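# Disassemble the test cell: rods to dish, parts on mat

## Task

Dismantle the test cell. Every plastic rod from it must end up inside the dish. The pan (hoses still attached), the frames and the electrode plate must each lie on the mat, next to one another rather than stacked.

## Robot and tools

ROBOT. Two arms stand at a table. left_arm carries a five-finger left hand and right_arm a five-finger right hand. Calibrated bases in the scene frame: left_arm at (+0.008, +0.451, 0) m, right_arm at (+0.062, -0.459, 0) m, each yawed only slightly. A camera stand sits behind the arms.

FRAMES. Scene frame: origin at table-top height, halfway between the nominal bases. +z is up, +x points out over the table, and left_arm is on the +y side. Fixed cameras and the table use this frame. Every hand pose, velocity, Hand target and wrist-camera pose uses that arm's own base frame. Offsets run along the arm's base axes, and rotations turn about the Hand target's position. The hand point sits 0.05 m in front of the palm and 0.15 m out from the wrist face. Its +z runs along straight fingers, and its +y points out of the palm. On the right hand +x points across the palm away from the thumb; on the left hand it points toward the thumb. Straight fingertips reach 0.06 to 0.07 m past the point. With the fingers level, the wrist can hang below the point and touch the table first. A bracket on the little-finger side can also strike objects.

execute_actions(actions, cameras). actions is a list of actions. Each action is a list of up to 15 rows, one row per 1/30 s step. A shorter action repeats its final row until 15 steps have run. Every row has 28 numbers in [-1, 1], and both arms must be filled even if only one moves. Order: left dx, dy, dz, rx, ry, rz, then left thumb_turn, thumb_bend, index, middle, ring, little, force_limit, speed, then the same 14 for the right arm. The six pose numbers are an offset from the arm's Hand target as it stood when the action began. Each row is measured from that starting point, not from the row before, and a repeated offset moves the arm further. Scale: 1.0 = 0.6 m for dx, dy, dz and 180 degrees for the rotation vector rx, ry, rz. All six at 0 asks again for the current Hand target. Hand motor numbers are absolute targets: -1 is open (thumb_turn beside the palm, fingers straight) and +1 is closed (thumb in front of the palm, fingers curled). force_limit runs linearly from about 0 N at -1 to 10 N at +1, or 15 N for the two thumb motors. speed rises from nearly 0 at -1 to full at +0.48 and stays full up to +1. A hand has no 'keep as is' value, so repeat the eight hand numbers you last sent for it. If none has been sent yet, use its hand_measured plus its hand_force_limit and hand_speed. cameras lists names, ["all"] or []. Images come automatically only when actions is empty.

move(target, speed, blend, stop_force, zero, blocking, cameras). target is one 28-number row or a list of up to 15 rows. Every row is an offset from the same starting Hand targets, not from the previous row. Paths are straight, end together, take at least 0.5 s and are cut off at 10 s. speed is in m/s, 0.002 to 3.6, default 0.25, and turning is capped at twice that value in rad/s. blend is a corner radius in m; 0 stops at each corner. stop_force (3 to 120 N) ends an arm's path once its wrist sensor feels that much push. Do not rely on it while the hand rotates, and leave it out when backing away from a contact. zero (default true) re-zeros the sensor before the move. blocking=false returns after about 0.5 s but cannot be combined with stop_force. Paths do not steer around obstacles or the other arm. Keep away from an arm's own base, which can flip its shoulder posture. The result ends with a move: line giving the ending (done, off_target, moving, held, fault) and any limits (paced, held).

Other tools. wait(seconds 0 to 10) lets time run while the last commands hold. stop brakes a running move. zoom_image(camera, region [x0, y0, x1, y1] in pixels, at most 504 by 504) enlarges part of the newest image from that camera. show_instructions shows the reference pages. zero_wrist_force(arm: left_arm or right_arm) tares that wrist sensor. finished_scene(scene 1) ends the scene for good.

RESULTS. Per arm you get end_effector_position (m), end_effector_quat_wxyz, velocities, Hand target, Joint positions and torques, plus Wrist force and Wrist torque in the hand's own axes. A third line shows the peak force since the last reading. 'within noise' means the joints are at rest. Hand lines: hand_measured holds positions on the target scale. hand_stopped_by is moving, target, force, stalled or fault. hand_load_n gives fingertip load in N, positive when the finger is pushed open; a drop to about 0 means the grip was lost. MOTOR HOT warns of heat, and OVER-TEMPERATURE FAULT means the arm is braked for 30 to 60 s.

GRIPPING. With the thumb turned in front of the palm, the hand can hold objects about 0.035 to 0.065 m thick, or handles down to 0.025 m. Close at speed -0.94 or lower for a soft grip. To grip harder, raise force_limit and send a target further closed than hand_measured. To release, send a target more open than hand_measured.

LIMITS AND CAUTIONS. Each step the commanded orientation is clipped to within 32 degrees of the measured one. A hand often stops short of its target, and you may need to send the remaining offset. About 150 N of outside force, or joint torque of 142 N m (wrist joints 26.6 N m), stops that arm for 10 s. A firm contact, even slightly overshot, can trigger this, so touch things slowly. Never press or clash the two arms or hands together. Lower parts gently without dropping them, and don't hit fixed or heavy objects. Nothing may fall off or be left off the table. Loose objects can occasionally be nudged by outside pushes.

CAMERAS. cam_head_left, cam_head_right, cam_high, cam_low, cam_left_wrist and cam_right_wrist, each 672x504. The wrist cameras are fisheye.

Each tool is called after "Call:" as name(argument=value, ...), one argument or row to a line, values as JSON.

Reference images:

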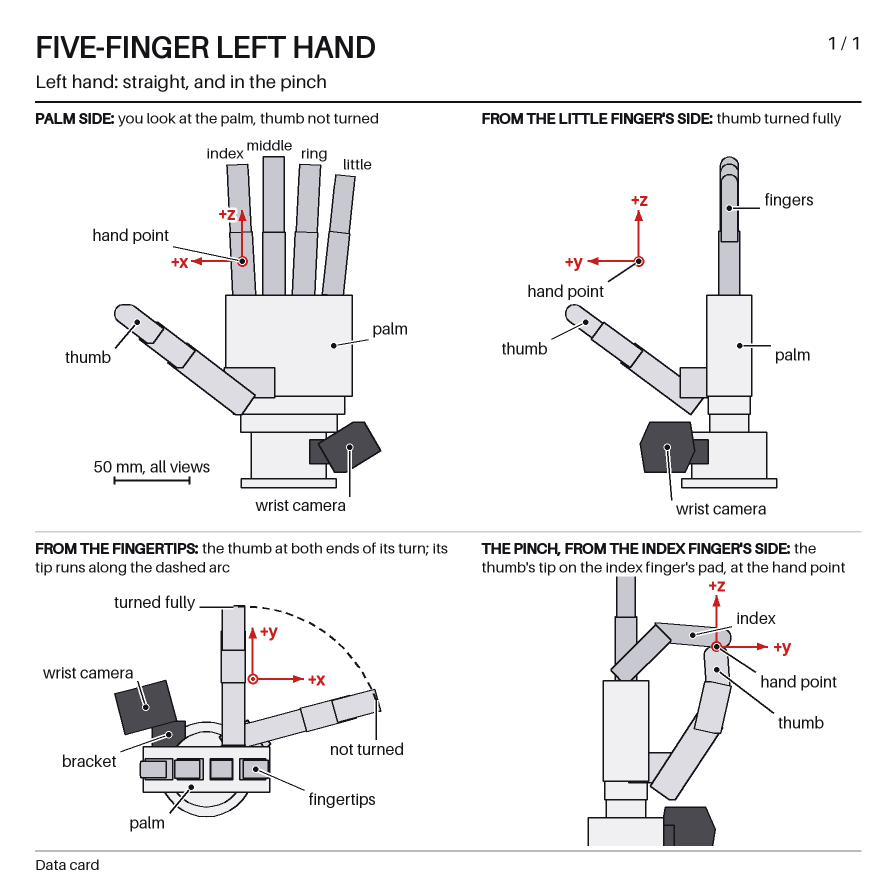

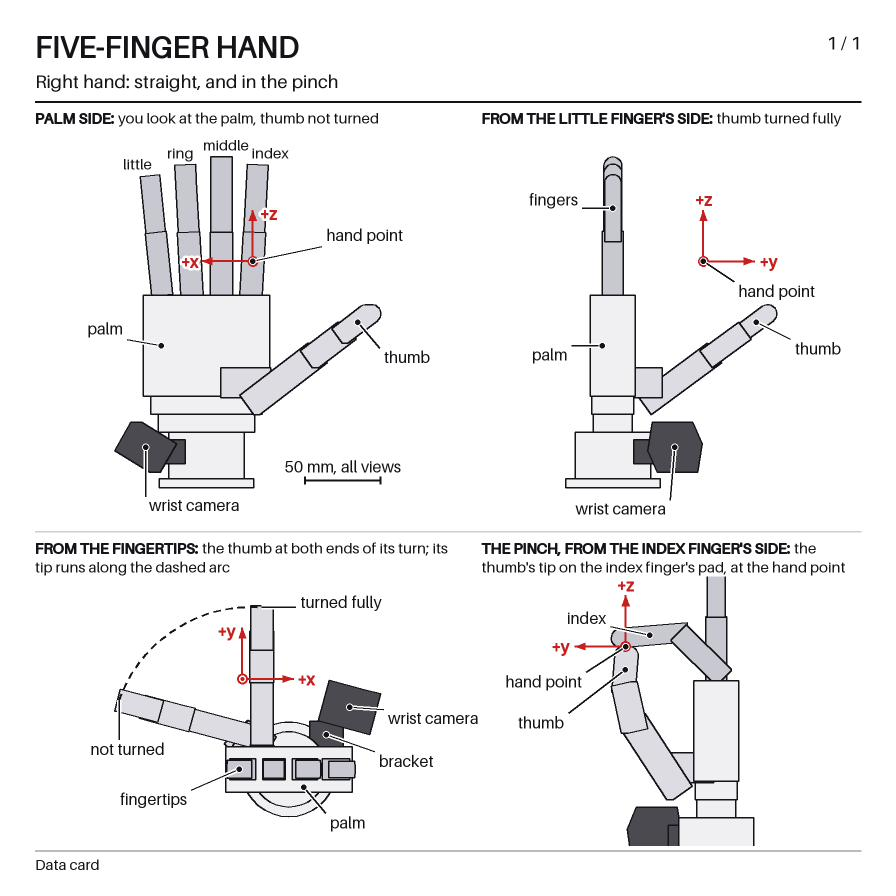

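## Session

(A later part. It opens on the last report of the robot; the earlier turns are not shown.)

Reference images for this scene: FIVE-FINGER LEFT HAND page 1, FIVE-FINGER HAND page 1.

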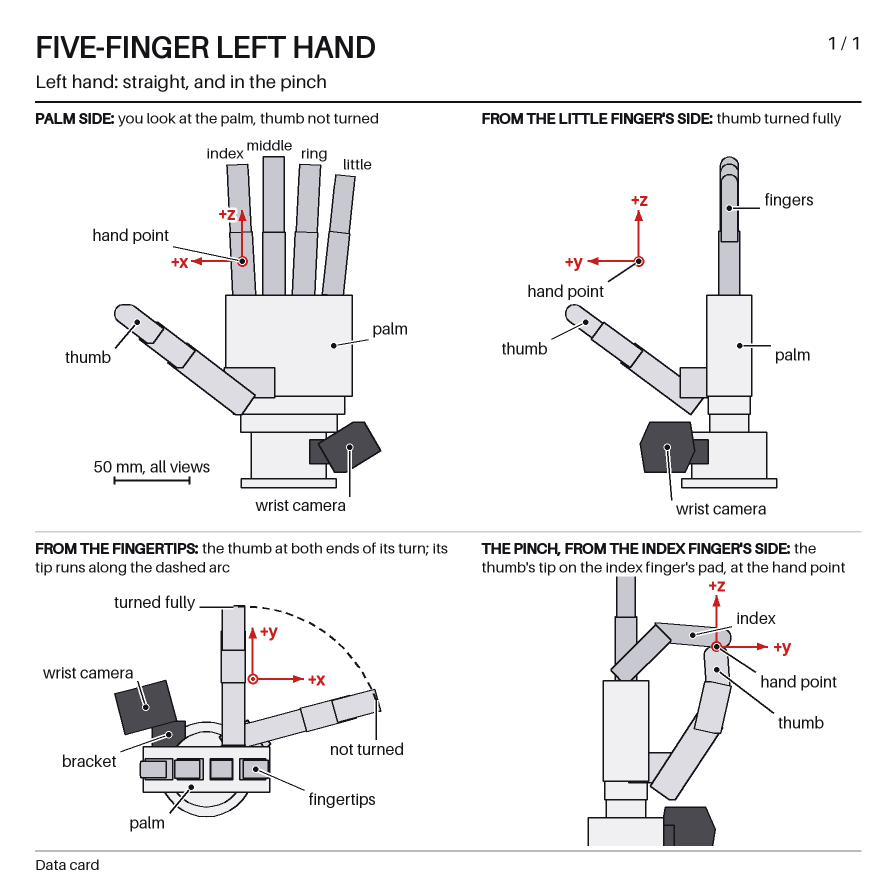

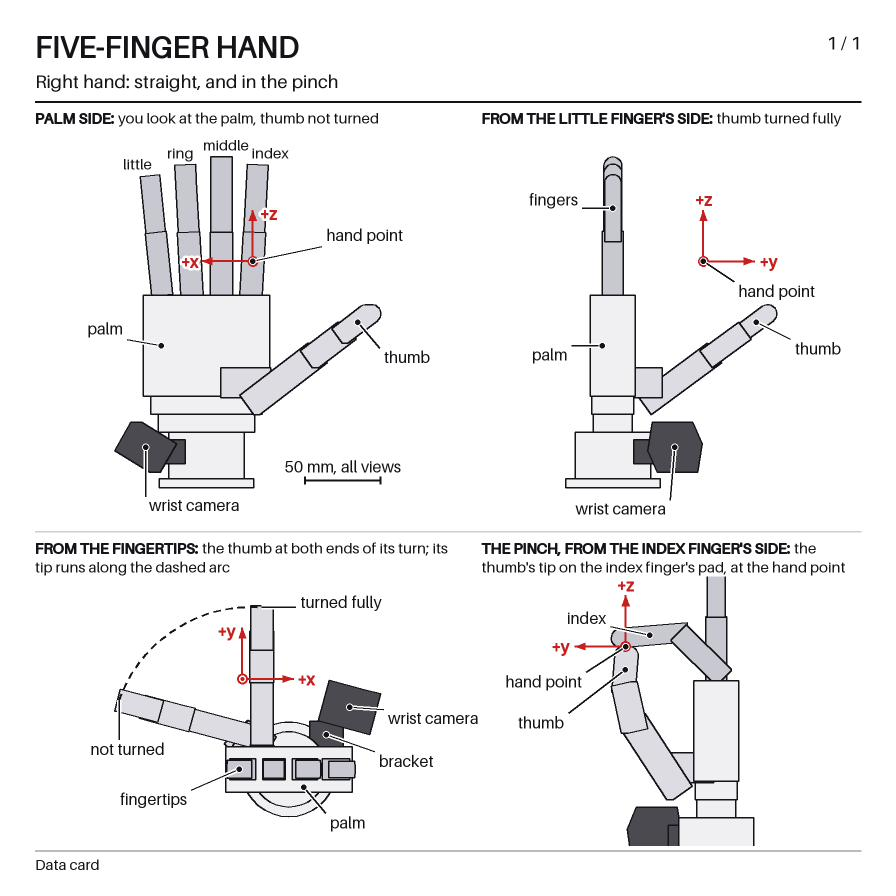

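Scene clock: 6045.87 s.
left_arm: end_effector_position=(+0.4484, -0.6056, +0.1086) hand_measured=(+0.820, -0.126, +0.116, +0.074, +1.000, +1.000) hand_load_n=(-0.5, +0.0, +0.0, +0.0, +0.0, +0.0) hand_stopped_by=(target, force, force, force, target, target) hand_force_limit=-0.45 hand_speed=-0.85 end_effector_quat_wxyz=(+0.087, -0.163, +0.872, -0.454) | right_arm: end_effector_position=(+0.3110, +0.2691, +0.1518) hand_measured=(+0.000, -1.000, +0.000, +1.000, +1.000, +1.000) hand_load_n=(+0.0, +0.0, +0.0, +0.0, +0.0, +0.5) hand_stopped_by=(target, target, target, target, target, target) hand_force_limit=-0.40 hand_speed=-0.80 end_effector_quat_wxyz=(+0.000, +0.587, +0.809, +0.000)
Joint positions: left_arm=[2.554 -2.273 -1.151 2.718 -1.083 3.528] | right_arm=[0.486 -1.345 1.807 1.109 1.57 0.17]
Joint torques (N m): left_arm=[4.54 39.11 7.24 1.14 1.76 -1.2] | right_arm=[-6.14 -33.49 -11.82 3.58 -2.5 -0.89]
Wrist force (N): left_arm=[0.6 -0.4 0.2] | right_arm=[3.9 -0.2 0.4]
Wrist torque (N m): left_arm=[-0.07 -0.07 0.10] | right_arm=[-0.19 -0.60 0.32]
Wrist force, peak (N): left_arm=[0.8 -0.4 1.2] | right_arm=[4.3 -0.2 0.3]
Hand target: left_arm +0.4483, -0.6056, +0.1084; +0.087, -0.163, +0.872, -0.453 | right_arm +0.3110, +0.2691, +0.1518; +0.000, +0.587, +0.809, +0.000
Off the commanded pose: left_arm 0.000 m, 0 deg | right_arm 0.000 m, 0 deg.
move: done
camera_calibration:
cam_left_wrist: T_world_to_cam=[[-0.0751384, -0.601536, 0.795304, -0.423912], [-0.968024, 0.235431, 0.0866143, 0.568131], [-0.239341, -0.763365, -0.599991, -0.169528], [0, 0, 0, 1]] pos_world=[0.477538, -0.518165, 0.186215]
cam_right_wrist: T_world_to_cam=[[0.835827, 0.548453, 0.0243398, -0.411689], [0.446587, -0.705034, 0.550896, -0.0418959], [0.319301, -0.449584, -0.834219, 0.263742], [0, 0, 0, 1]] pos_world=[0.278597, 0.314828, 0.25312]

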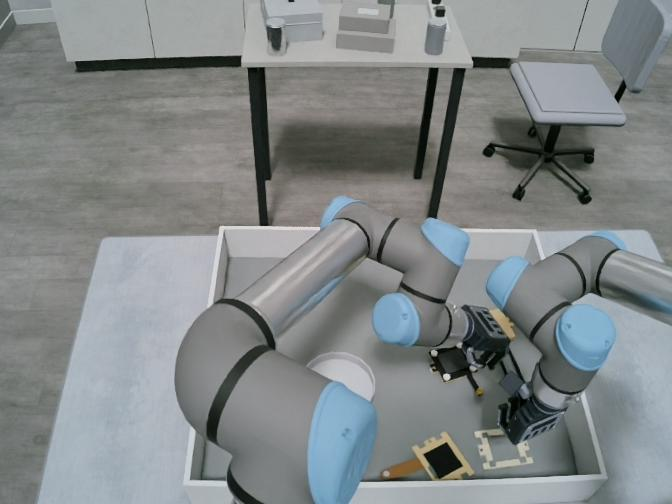

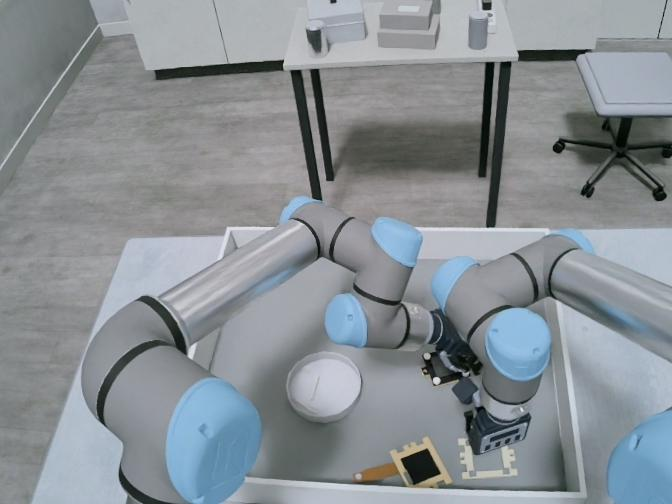

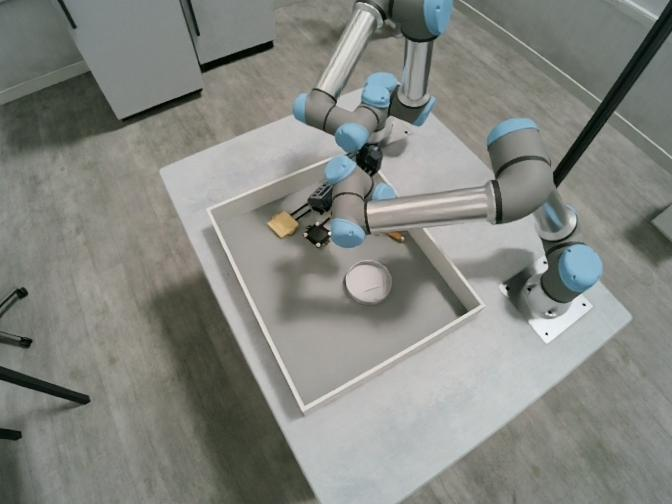

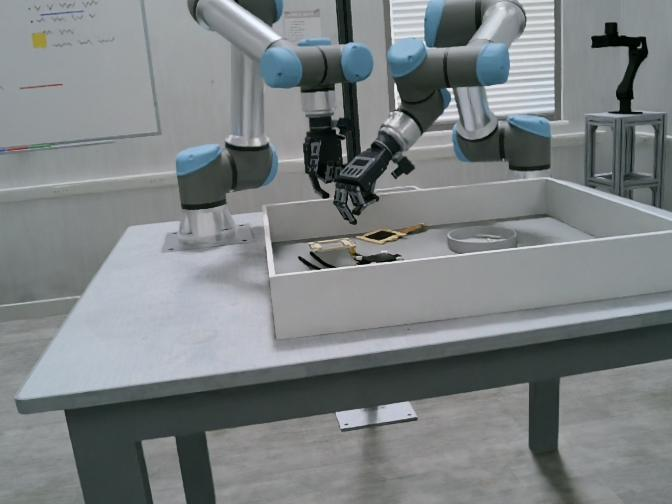

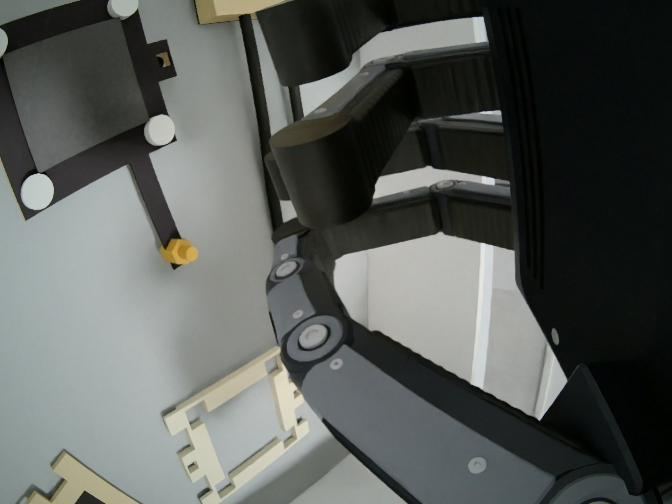

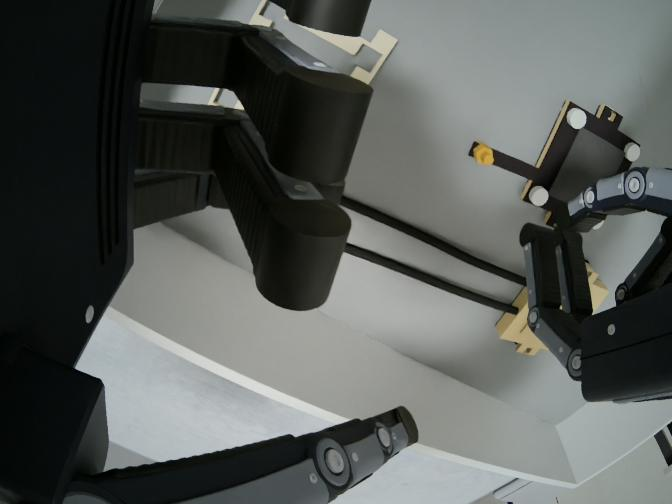

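Call:
move(
  target=[
    [0,0,0.15,0,0,0,0.82,-0.4,-0.2,-0.2,1,1,-0.4,-0.3,0,0,0.1,0,0,0,0,-1,0.0,1,1,1,-0.4,-0.8],
    [-0.05,0.6,0.25,0,0,0,0.82,-0.4,-0.2,-0.2,1,1,-0.4,-0.3,0.0,-0.3,0.2,0,0,0,0,-1,0.0,1,1,1,-0.4,-0.8],
  ],
  speed=[0.12,0.2],
  blend=[0.04,0],
  cameras=["all"],
)

Scene clock: 6064.90 s.
left_arm: end_effector_position=(+0.4183, -0.2456, +0.2583) hand_measured=(+0.820, -0.400, -0.200, -0.200, +1.000, +1.000) hand_load_n=(+0.0, +0.0, +0.0, +0.0, +0.0, +0.0) hand_stopped_by=(target, target, target, target, target, target) hand_force_limit=-0.40 hand_speed=-0.30 end_effector_quat_wxyz=(+0.087, -0.163, +0.872, -0.453) | right_arm: end_effector_position=(+0.3109, +0.0891, +0.2718) hand_measured=(+0.000, -1.000, +0.000, +1.000, +1.000, +1.000) hand_load_n=(+0.0, +0.0, +0.0, +0.0, +0.0, +0.0) hand_stopped_by=(target, target, target, target, target, target) hand_force_limit=-0.40 hand_speed=-0.80 end_effector_quat_wxyz=(+0.000, +0.587, +0.809, +0.000)
Joint positions: left_arm=[3.294 -1.769 -1.625 2.128 -0.645 4.343] | right_arm=[-0.142 -1.713 1.869 1.415 1.57 -0.457]
Joint torques (N m): left_arm=[7.13 23.97 31.22 -3.68 -1.28 2.31] | right_arm=[-7.09 -1.91 -18.07 1.43 -2.13 -1.59]
Wrist force (N): left_arm=[0.5 -1.2 0.3] | right_arm=[4.3 -0.5 0.6]
Wrist torque (N m): left_arm=[-0.19 -0.05 0.13] | right_arm=[-0.24 -0.69 0.30]
Wrist force, peak (N): left_arm=[0.6 -1.5 0.6] | right_arm=[4.5 -0.4 0.7]
Hand target: left_arm +0.4183, -0.2456, +0.2584; +0.087, -0.163, +0.872, -0.453 | right_arm +0.3110, +0.0891, +0.2718; +0.000, +0.587, +0.809, +0.000
Off the commanded pose: left_arm 0.000 m, 0 deg | right_arm 0.000 m, 0 deg.
move: done
camera_calibration:
cam_left_wrist: T_world_to_cam=[[-0.0748042, -0.601723, 0.795194, -0.32882], [-0.968002, 0.235364, 0.0870393, 0.441112], [-0.239534, -0.763239, -0.600075, 0.188032], [0, 0, 0, 1]] pos_world=[0.44744, -0.158167, 0.335915]
cam_right_wrist: T_world_to_cam=[[0.835827, 0.548453, 0.0243398, -0.315804], [0.446587, -0.705034, 0.550896, -0.234865], [0.319301, -0.449584, -0.834219, 0.282955], [0, 0, 0, 1]] pos_world=[0.278497, 0.134828, 0.37312]

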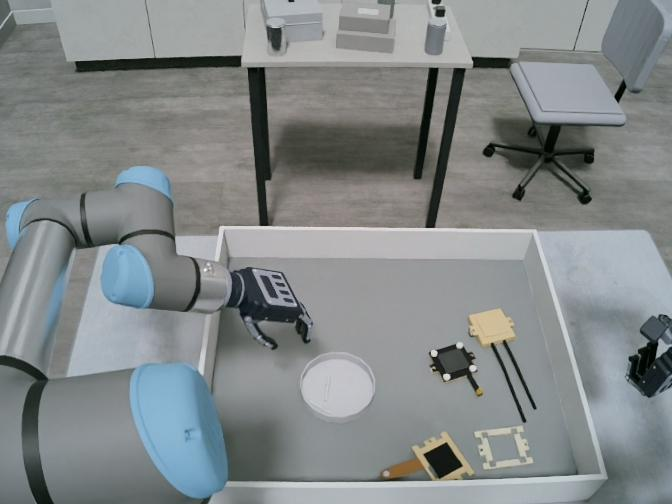

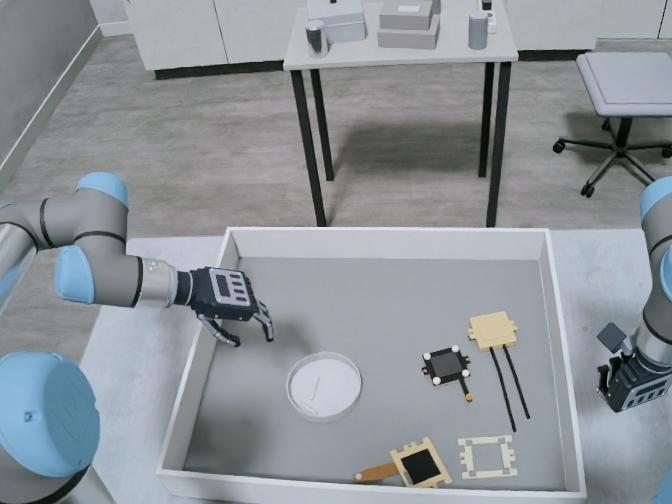

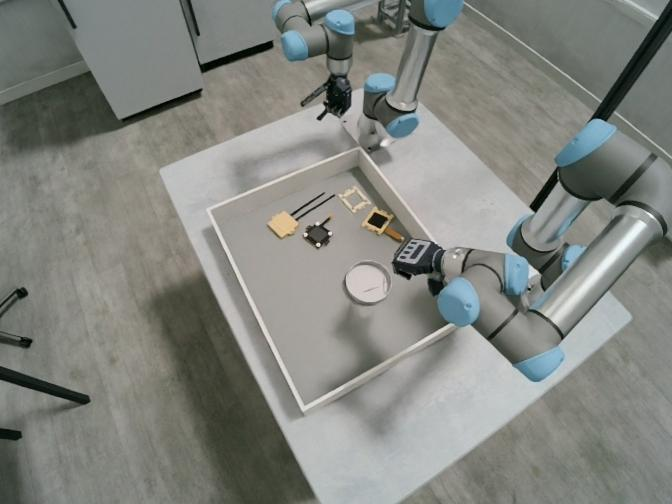

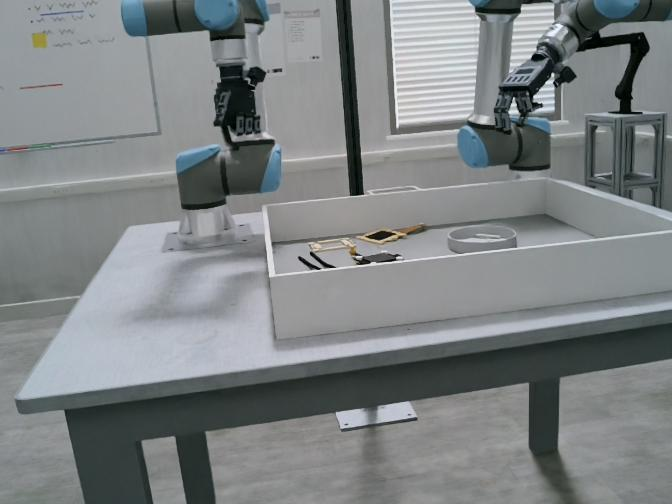

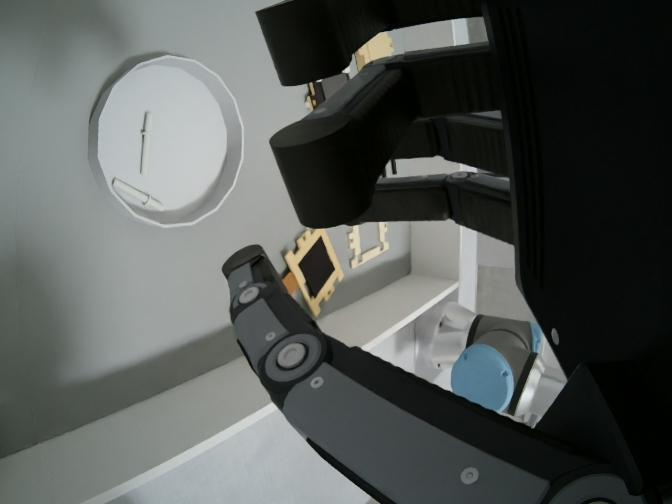

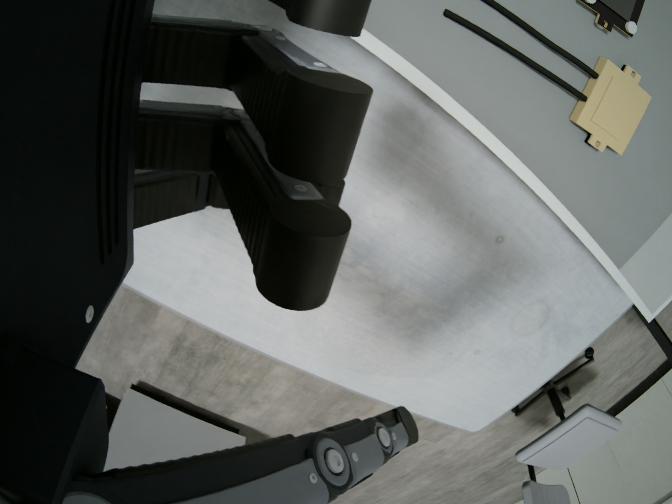

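Call:
zoom_image(
  camera="cam_head_left",
  region=[370, 290, 560, 490],
)

Call:
zoom_image(
  camera="cam_left_wrist",
  region=[70, 40, 260, 240],
)

Call:
zoom_image(
  camera="cam_high",
  region=[240, 160, 430, 320],
)

Scaled by 2.520 from the camera's 672x504 image, which has a finer 960x720 frame.

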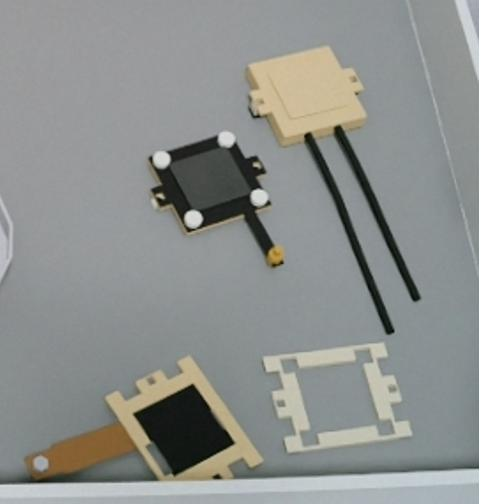

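Scaled by 2.520 from the camera's 672x504 image, which has a finer 960x720 frame.

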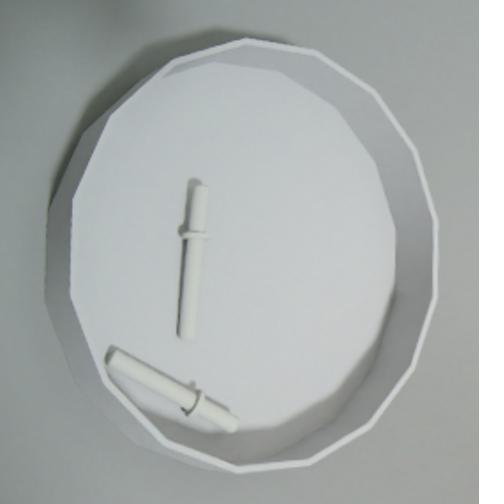

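Scaled by 2.653 from the camera's 672x504 image, which has a finer 960x720 frame.

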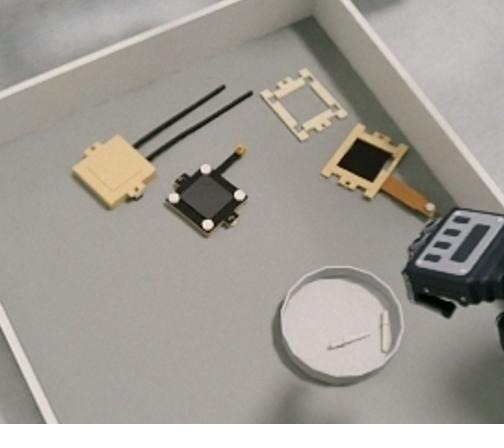

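Call:
move(
  target=[0.236,-0.341,-0.231,0,0,0,-1,-1,0.5,0.5,1,1,-0.4,0.2,0,0,0,0,0,0,0,-1,0.0,1,1,1,-0.4,-0.8],
  speed=0.15,
  cameras=["cam_left_wrist"],
)

Call:
zoom_image(
  camera="cam_left_wrist",
  region=[0, 0, 400, 400],
)

Scene clock: 6115.73 s.
left_arm: end_effector_position=(+0.5598, -0.4501, +0.1198) hand_measured=(-1.000, -1.000, +0.500, +0.500, +1.000, +1.000) hand_load_n=(+0.0, +0.0, +0.0, +0.0, +0.0, +0.0) hand_stopped_by=(target, target, target, target, target, target) hand_force_limit=-0.40 hand_speed=0.20 end_effector_quat_wxyz=(+0.087, -0.163, +0.872, -0.453) | right_arm: end_effector_position=(+0.3110, +0.0891, +0.2718) hand_measured=(+0.000, -1.000, +0.000, +1.000, +1.000, +1.000) hand_load_n=(-0.5, +0.0, +0.0, +0.0, +0.0, +0.0) hand_stopped_by=(target, target, target, target, target, target) hand_force_limit=-0.40 hand_speed=-0.80 end_effector_quat_wxyz=(+0.000, +0.587, +0.809, +0.000)
Joint positions: left_arm=[2.877 -2.287 -1.127 2.548 -0.853 3.805] | right_arm=[-0.142 -1.712 1.869 1.415 1.57 -0.458]
Joint torques (N m): left_arm=[1.04 42.61 17.18 -0.38 3.41 1.35] | right_arm=[-7.62 -3.07 -29.33 3.5 1.1 -1.34]
Wrist force (N): left_arm=[0.5 -0.9 0.3] | right_arm=[4.1 -0.2 0.5]
Wrist torque (N m): left_arm=[-0.14 -0.06 0.01] | right_arm=[-0.18 -0.66 0.30]
Wrist force, peak (N): left_arm=[0.6 -1.0 1.8] | right_arm=[4.5 -0.4 0.5]
Hand target: left_arm +0.5599, -0.4502, +0.1198; +0.087, -0.163, +0.872, -0.453 | right_arm +0.3110, +0.0891, +0.2718; +0.000, +0.587, +0.809, +0.000
Off the commanded pose: left_arm 0.000 m, 0 deg | right_arm 0.000 m, 0 deg.
move: done
camera_calibration:
cam_left_wrist: T_world_to_cam=[[-0.0749032, -0.601813, 0.795117, -0.331165], [-0.967993, 0.235416, 0.0869943, 0.638413], [-0.239538, -0.763152, -0.600184, -0.0172641], [0, 0, 0, 1]] pos_world=[0.589039, -0.362767, 0.197415]
Images, in order (width x height): cam_left_wrist 672x504.

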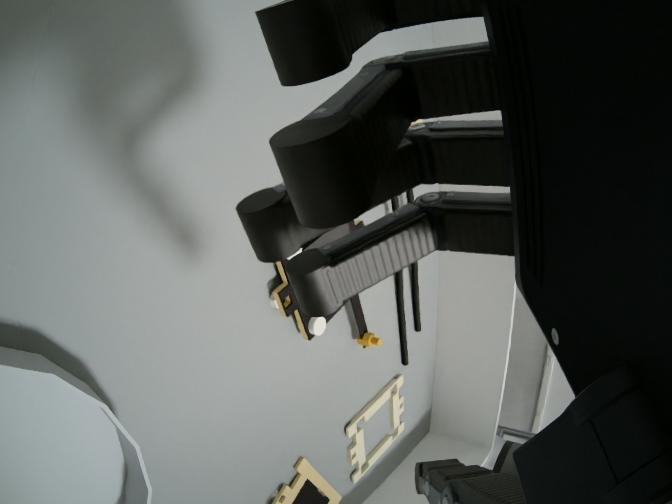

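Scaled by 1.260 from the camera's 672x504 image, which has a finer 960x720 frame.

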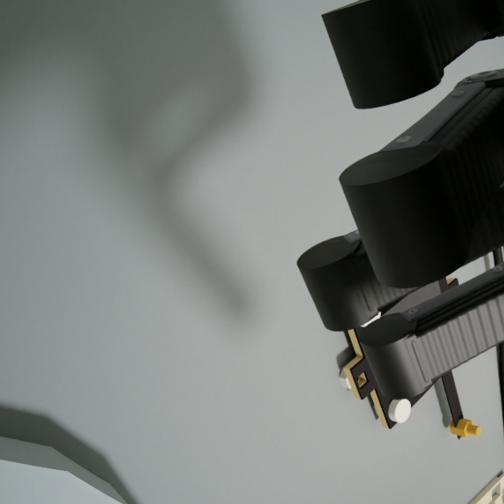

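Call:
move(
  target=[-0.16,-0.02,0,0,0,0,-1,-1,-1,-1,-1,-1,-0.4,0.2,0,0,0,0,0,0,0,-1,0.0,1,1,1,-0.4,-0.8],
  speed=0.1,
  cameras=["cam_left_wrist"],
)

Call:
zoom_image(
  camera="cam_left_wrist",
  region=[200, 0, 500, 300],
)

Scene clock: 6128.10 s.
left_arm: end_effector_position=(+0.4639, -0.4622, +0.1198) hand_measured=(-1.000, -1.000, -1.000, -1.000, -1.000, -1.000) hand_load_n=(-0.5, -0.5, +0.0, +0.0, +0.0, +0.0) hand_stopped_by=(target, target, target, target, target, target) hand_force_limit=-0.40 hand_speed=0.20 end_effector_quat_wxyz=(+0.087, -0.163, +0.872, -0.453) | right_arm: end_effector_position=(+0.3110, +0.0891, +0.2718) hand_measured=(+0.000, -1.000, +0.000, +1.000, +1.000, +1.000) hand_load_n=(+0.0, +0.0, +0.0, +0.5, +0.0, +0.0) hand_stopped_by=(target, target, target, target, target, target) hand_force_limit=-0.40 hand_speed=-0.80 end_effector_quat_wxyz=(+0.000, +0.587, +0.809, +0.000)
Joint positions: left_arm=[2.804 -2.096 -1.437 2.713 -0.902 3.733] | right_arm=[-0.142 -1.712 1.869 1.415 1.57 -0.458]
Joint torques (N m): left_arm=[3.94 39.15 24.44 -2.58 3.22 2.45] | right_arm=[-7.08 -3.99 -28.96 3.58 1.11 -1.41]
Wrist force (N): left_arm=[0.3 -1.0 0.3] | right_arm=[4.2 -0.6 0.5]
Wrist torque (N m): left_arm=[-0.18 -0.03 0.07] | right_arm=[-0.26 -0.69 0.29]
Wrist force, peak (N): left_arm=[1.6 -0.7 0.4] | right_arm=[4.6 -0.4 0.6]
Hand target: left_arm +0.4639, -0.4622, +0.1198; +0.087, -0.163, +0.872, -0.453 | right_arm +0.3110, +0.0891, +0.2718; +0.000, +0.587, +0.809, +0.000
Off the commanded pose: left_arm 0.000 m, 0 deg | right_arm 0.000 m, 0 deg.
move: done
camera_calibration:
cam_left_wrist: T_world_to_cam=[[-0.0748405, -0.601835, 0.795106, -0.345535], [-0.968022, 0.235302, 0.0869894, 0.548292], [-0.239444, -0.76317, -0.600199, -0.0495278], [0, 0, 0, 1]] pos_world=[0.493039, -0.374768, 0.197315]
Images, in order (width x height): cam_left_wrist 672x504.

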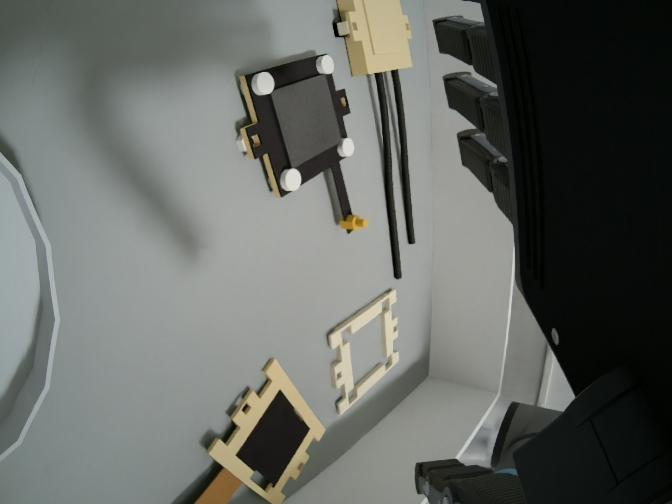

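Scaled by 1.680 from the camera's 672x504 image, which has a finer 960x720 frame.

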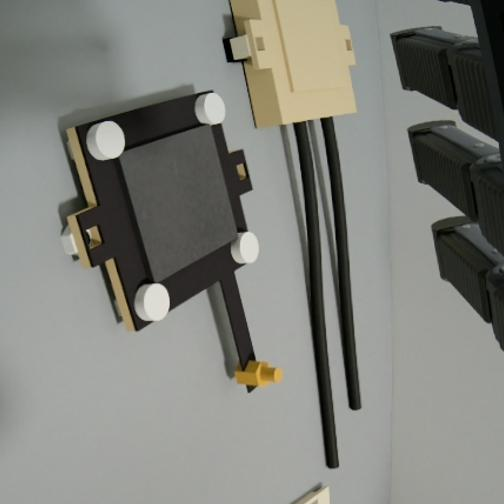

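Call:
move(
  target=[0.1385,-0.2163,-0.0405,0,0,0,-1,-1,-1,-1,-1,-1,-0.4,0.2,0,0,0,0,0,0,0,-1,0.0,1,1,1,-0.4,-0.8],
  speed=0.1,
  cameras=["cam_left_wrist"],
)

Call:
zoom_image(
  camera="cam_left_wrist",
  region=[150, 0, 450, 300],
)

Scene clock: 6151.73 s.
left_arm: end_effector_position=(+0.5469, -0.5920, +0.0955) hand_measured=(-1.000, -1.000, -1.000, -1.000, -1.000, -1.000) hand_load_n=(-0.5, +0.0, +0.0, +0.0, +0.0, +0.0) hand_stopped_by=(target, target, target, target, target, target) hand_force_limit=-0.40 hand_speed=0.20 end_effector_quat_wxyz=(+0.087, -0.163, +0.872, -0.453) | right_arm: end_effector_position=(+0.3110, +0.0891, +0.2718) hand_measured=(+0.000, -1.000, +0.000, +1.000, +1.000, +1.000) hand_load_n=(+0.0, +0.0, +0.0, +0.0, +0.0, +0.0) hand_stopped_by=(target, target, target, target, target, target) hand_force_limit=-0.40 hand_speed=-0.80 end_effector_quat_wxyz=(+0.000, +0.587, +0.809, +0.000)
Joint positions: left_arm=[2.655 -2.467 -0.844 2.565 -1.008 3.605] | right_arm=[-0.142 -1.712 1.869 1.415 1.57 -0.458]
Joint torques (N m): left_arm=[5.69 50.94 21.44 0.85 3.07 2.29] | right_arm=[-7.12 -4.28 -28.8 3.56 1.24 -1.37]
Wrist force (N): left_arm=[0.1 -0.9 0.3] | right_arm=[4.3 -0.3 0.6]
Wrist torque (N m): left_arm=[-0.18 -0.01 0.03] | right_arm=[-0.22 -0.69 0.31]
Wrist force, peak (N): left_arm=[0.3 -1.0 1.2] | right_arm=[4.5 -0.4 0.7]
Hand target: left_arm +0.5470, -0.5920, +0.0955; +0.087, -0.163, +0.872, -0.453 | right_arm +0.3110, +0.0891, +0.2718; +0.000, +0.587, +0.809, +0.000
Off the commanded pose: left_arm 0.000 m, 0 deg | right_arm 0.000 m, 0 deg.
move: done
camera_calibration:
cam_left_wrist: T_world_to_cam=[[-0.0749032, -0.601813, 0.795117, -0.398068], [-0.967993, 0.235416, 0.0869943, 0.661431], [-0.239538, -0.763152, -0.600184, -0.143214], [0, 0, 0, 1]] pos_world=[0.576139, -0.504567, 0.173015]
Images, in order (width x height): cam_left_wrist 672x504.

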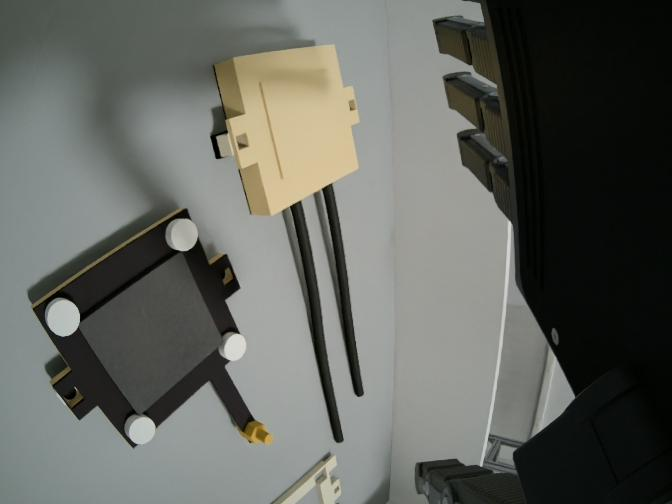

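Scaled by 1.680 from the camera's 672x504 image, which has a finer 960x720 frame.

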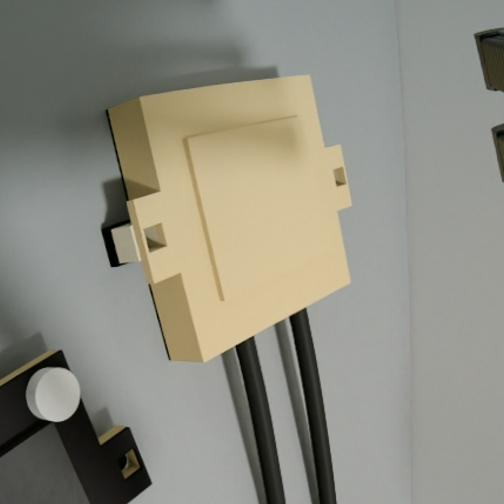

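Call:
zoom_image(
  camera="cam_left_wrist",
  region=[20, 190, 290, 460],
)

Scaled by 1.867 from the camera's 672x504 image, which has a finer 960x720 frame.

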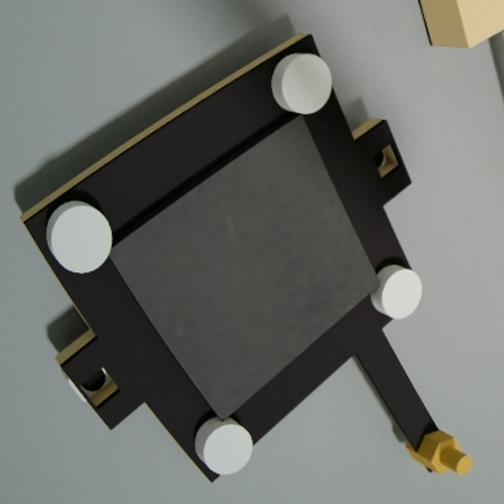

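Call:
move(
  target=[
    [0,0.05,0.2,0,0,0,-1,-1,-1,-1,-1,-1,-0.4,0.2,0,0,0,0,0,0,0,-1,0.0,1,1,1,-0.4,-0.8],
    [-0.1,0.5,0.3,0,0,0,-1,-1,-1,-1,-1,-1,-0.4,0.2,0,0,0,0,0,0,0,-1,0.0,1,1,1,-0.4,-0.8],
  ],
  speed=[0.12,0.2],
  blend=[0.04,0],
  cameras=["cam_head_left","cam_head_right","cam_high"],
)

Scene clock: 6181.43 s.
left_arm: end_effector_position=(+0.4870, -0.2920, +0.2754) hand_measured=(-1.000, -1.000, -1.000, -1.000, -1.000, -1.000) hand_load_n=(+0.0, +0.0, +0.0, +0.0, +0.0, +0.0) hand_stopped_by=(target, target, target, target, target, target) hand_force_limit=-0.40 hand_speed=0.20 end_effector_quat_wxyz=(+0.087, -0.163, +0.872, -0.453) | right_arm: end_effector_position=(+0.3110, +0.0891, +0.2718) hand_measured=(+0.000, -1.000, +0.000, +1.000, +1.000, +1.000) hand_load_n=(+0.0, +0.0, +0.0, +0.0, +0.0, +0.0) hand_stopped_by=(target, target, target, target, target, target) hand_force_limit=-0.40 hand_speed=-0.80 end_effector_quat_wxyz=(+0.000, +0.587, +0.809, +0.000)
Joint positions: left_arm=[3.166 -1.932 -1.332 2.148 -0.693 4.151] | right_arm=[-0.142 -1.712 1.869 1.415 1.57 -0.458]
Joint torques (N m): left_arm=[4.61 35.94 27.26 -2.53 -0.99 1.36] | right_arm=[-7.2 -4.88 -28.53 3.45 1.09 -1.41]
Wrist force (N): left_arm=[0.5 -0.8 0.4] | right_arm=[4.2 -0.5 0.7]
Wrist torque (N m): left_arm=[-0.16 -0.07 0.13] | right_arm=[-0.24 -0.68 0.29]
Wrist force, peak (N): left_arm=[0.7 -1.6 0.7] | right_arm=[4.5 -0.7 0.7]
Hand target: left_arm +0.4870, -0.2920, +0.2755; +0.087, -0.163, +0.872, -0.453 | right_arm +0.3110, +0.0891, +0.2718; +0.000, +0.587, +0.809, +0.000
Off the commanded pose: left_arm 0.000 m, 0 deg | right_arm 0.000 m, 0 deg.
move: done
Images, in order (width x height): cam_head_left 672x504, cam_head_right 672x504, cam_high 672x504.

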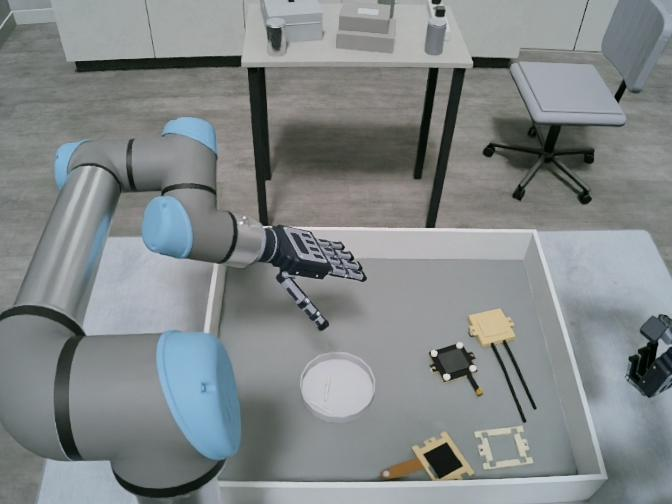

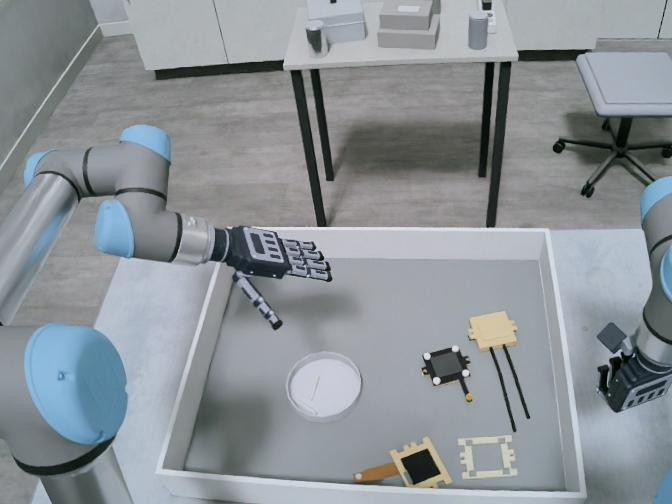

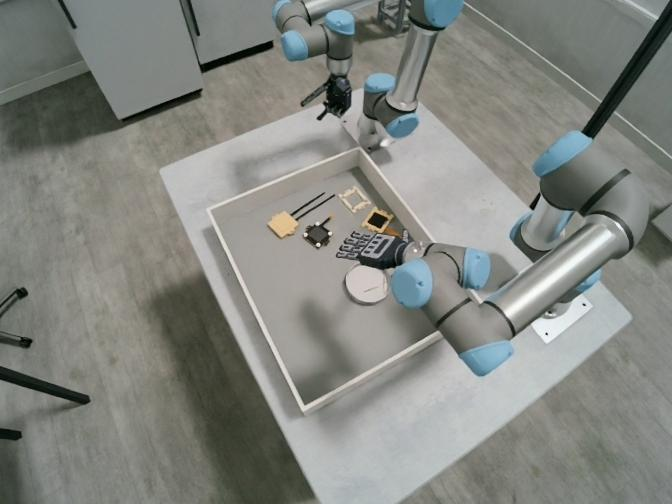

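Call:
move(
  target=[-0.36,-0.138,-0.19,0,0,0,-1,-1,-1,-1,-1,-1,-0.4,0.2,0,0,0,0,0,0,0,-1,0.0,1,1,1,-0.4,-0.8],
  speed=0.15,
  cameras=["cam_left_wrist"],
)

Call:
zoom_image(
  camera="cam_left_wrist",
  region=[150, 0, 450, 300],
)

Scene clock: 6197.70 s.
left_arm: end_effector_position=(+0.2710, -0.3747, +0.1615) hand_measured=(-1.000, -1.000, -1.000, -1.000, -1.000, -1.000) hand_load_n=(-0.5, +0.0, -0.5, +0.0, +0.0, +0.0) hand_stopped_by=(target, target, target, target, target, target) hand_force_limit=-0.40 hand_speed=0.20 end_effector_quat_wxyz=(+0.087, -0.163, +0.872, -0.453) | right_arm: end_effector_position=(+0.3110, +0.0891, +0.2718) hand_measured=(+0.000, -1.000, +0.000, +1.000, +1.000, +1.000) hand_load_n=(+0.0, +0.0, +0.0, +0.0, +0.5, +0.0) hand_stopped_by=(target, target, target, target, target, target) hand_force_limit=-0.40 hand_speed=-0.80 end_effector_quat_wxyz=(+0.000, +0.587, +0.809, +0.000)
Joint positions: left_arm=[2.868 -1.582 -2.002 2.724 -0.859 3.795] | right_arm=[-0.142 -1.712 1.869 1.415 1.57 -0.458]
Joint torques (N m): left_arm=[-5.3 12.19 21.87 -0.33 3.06 0.91] | right_arm=[-6.78 -6.19 -28.08 3.31 1.1 -1.33]
Wrist force (N): left_arm=[0.5 -1.0 0.3] | right_arm=[4.0 -0.5 0.8]
Wrist torque (N m): left_arm=[-0.19 -0.06 0.03] | right_arm=[-0.25 -0.66 0.28]
Wrist force, peak (N): left_arm=[1.8 -0.5 0.6] | right_arm=[4.6 -0.6 0.8]
Hand target: left_arm +0.2710, -0.3748, +0.1615; +0.087, -0.163, +0.872, -0.453 | right_arm +0.3110, +0.0891, +0.2718; +0.000, +0.587, +0.809, +0.000
Off the commanded pose: left_arm 0.000 m, 0 deg | right_arm 0.000 m, 0 deg.
move: done
camera_calibration:
cam_left_wrist: T_world_to_cam=[[-0.0749756, -0.601801, 0.795119, -0.34042], [-0.968011, 0.235386, 0.0868781, 0.337391], [-0.239443, -0.76317, -0.600198, -0.00391126], [0, 0, 0, 1]] pos_world=[0.300139, -0.287267, 0.239015]
Images, in order (width x height): cam_left_wrist 672x504.

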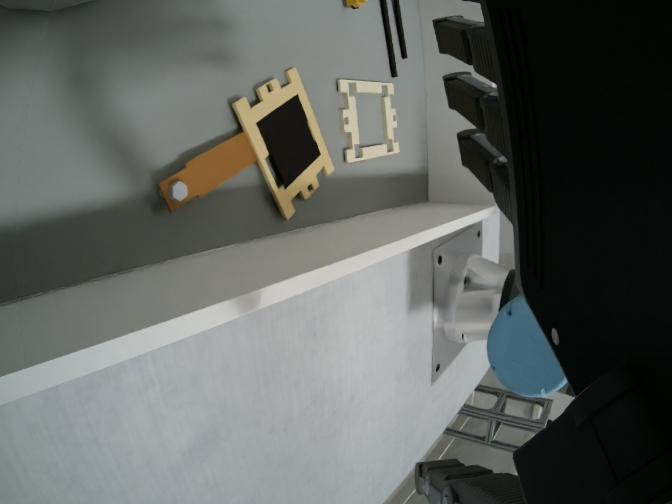

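Scaled by 1.680 from the camera's 672x504 image, which has a finer 960x720 frame.

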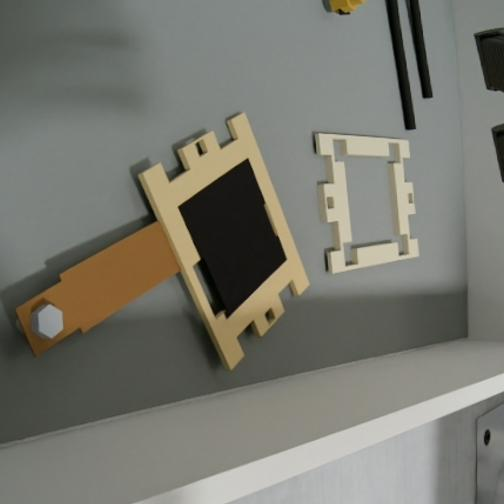

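Call:
zoom_image(
  camera="cam_left_wrist",
  region=[150, 50, 345, 230],
)

Call:
execute_actions(
  actions=[],
  cameras=["cam_low"],
)

Call:
zoom_image(
  camera="cam_low",
  region=[300, 210, 440, 280],
)

Scaled by 2.585 from the camera's 672x504 image, which has a finer 960x720 frame.

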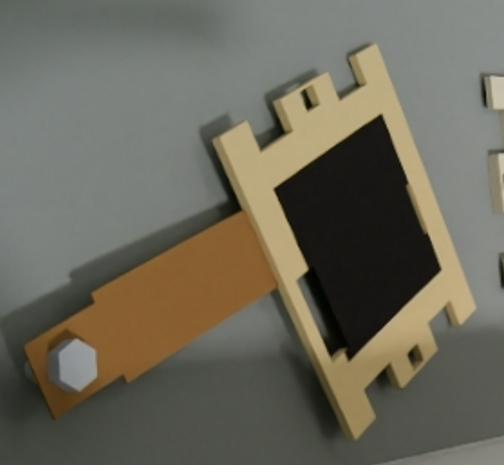

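Scene clock: 6211.33 s.
left_arm: end_effector_position=(+0.2710, -0.3748, +0.1615) hand_measured=(-1.000, -1.000, -1.000, -1.000, -1.000, -1.000) hand_load_n=(+0.0, +0.0, +0.0, +0.0, +0.0, +0.0) hand_stopped_by=(target, target, target, target, target, target) hand_force_limit=-0.40 hand_speed=0.20 end_effector_quat_wxyz=(+0.087, -0.163, +0.872, -0.453) | right_arm: end_effector_position=(+0.3110, +0.0891, +0.2718) hand_measured=(+0.000, -1.000, +0.000, +1.000, +1.000, +1.000) hand_load_n=(+0.0, +0.0, +0.0, +0.0, +0.0, +0.0) hand_stopped_by=(target, target, target, target, target, target) hand_force_limit=-0.40 hand_speed=-0.80 end_effector_quat_wxyz=(+0.000, +0.587, +0.809, +0.000)
Joint positions: left_arm=[2.868 -1.582 -2.002 2.725 -0.859 3.795] | right_arm=[-0.142 -1.712 1.869 1.415 1.57 -0.458]
Joint velocities: within noise
Joint torques (N m): left_arm=[-5.29 9.92 4.22 0.63 1.81 -1.92] | right_arm=[-6.45 -7.24 -27.45 3.44 1.13 -1.47]
Wrist force (N): left_arm=[0.9 -0.7 0.5] | right_arm=[4.4 -0.7 0.3]
Wrist torque (N m): left_arm=[-0.15 -0.12 0.03] | right_arm=[-0.25 -0.71 0.30]
Wrist force, peak (N): left_arm=[0.7 -1.2 0.3] | right_arm=[4.5 -0.3 0.7]
Hand target: left_arm +0.2710, -0.3748, +0.1615; +0.087, -0.163, +0.872, -0.453 | right_arm +0.3110, +0.0891, +0.2718; +0.000, +0.587, +0.809, +0.000
Off the commanded pose: left_arm 0.000 m, 0 deg | right_arm 0.000 m, 0 deg.
Images, in order (width x height): cam_low 672x504.

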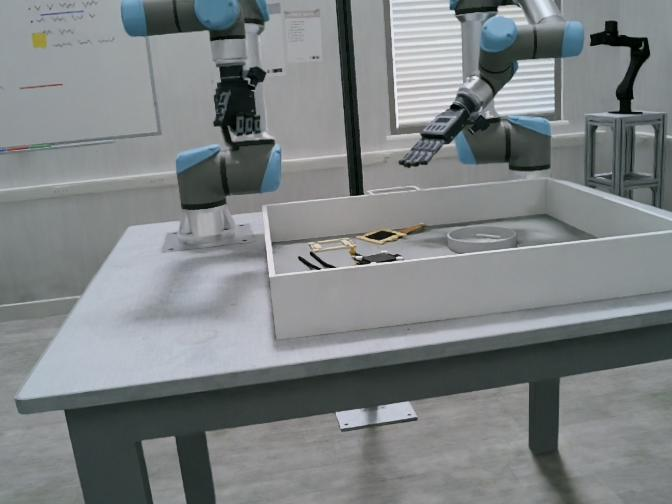

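Scaled by 3.600 from the camera's 672x504 image, which has a finer 960x720 frame.

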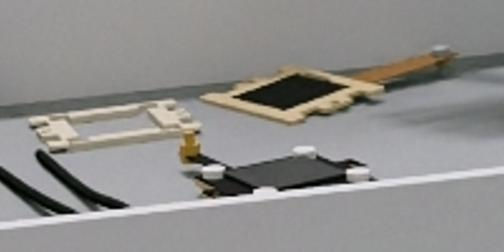

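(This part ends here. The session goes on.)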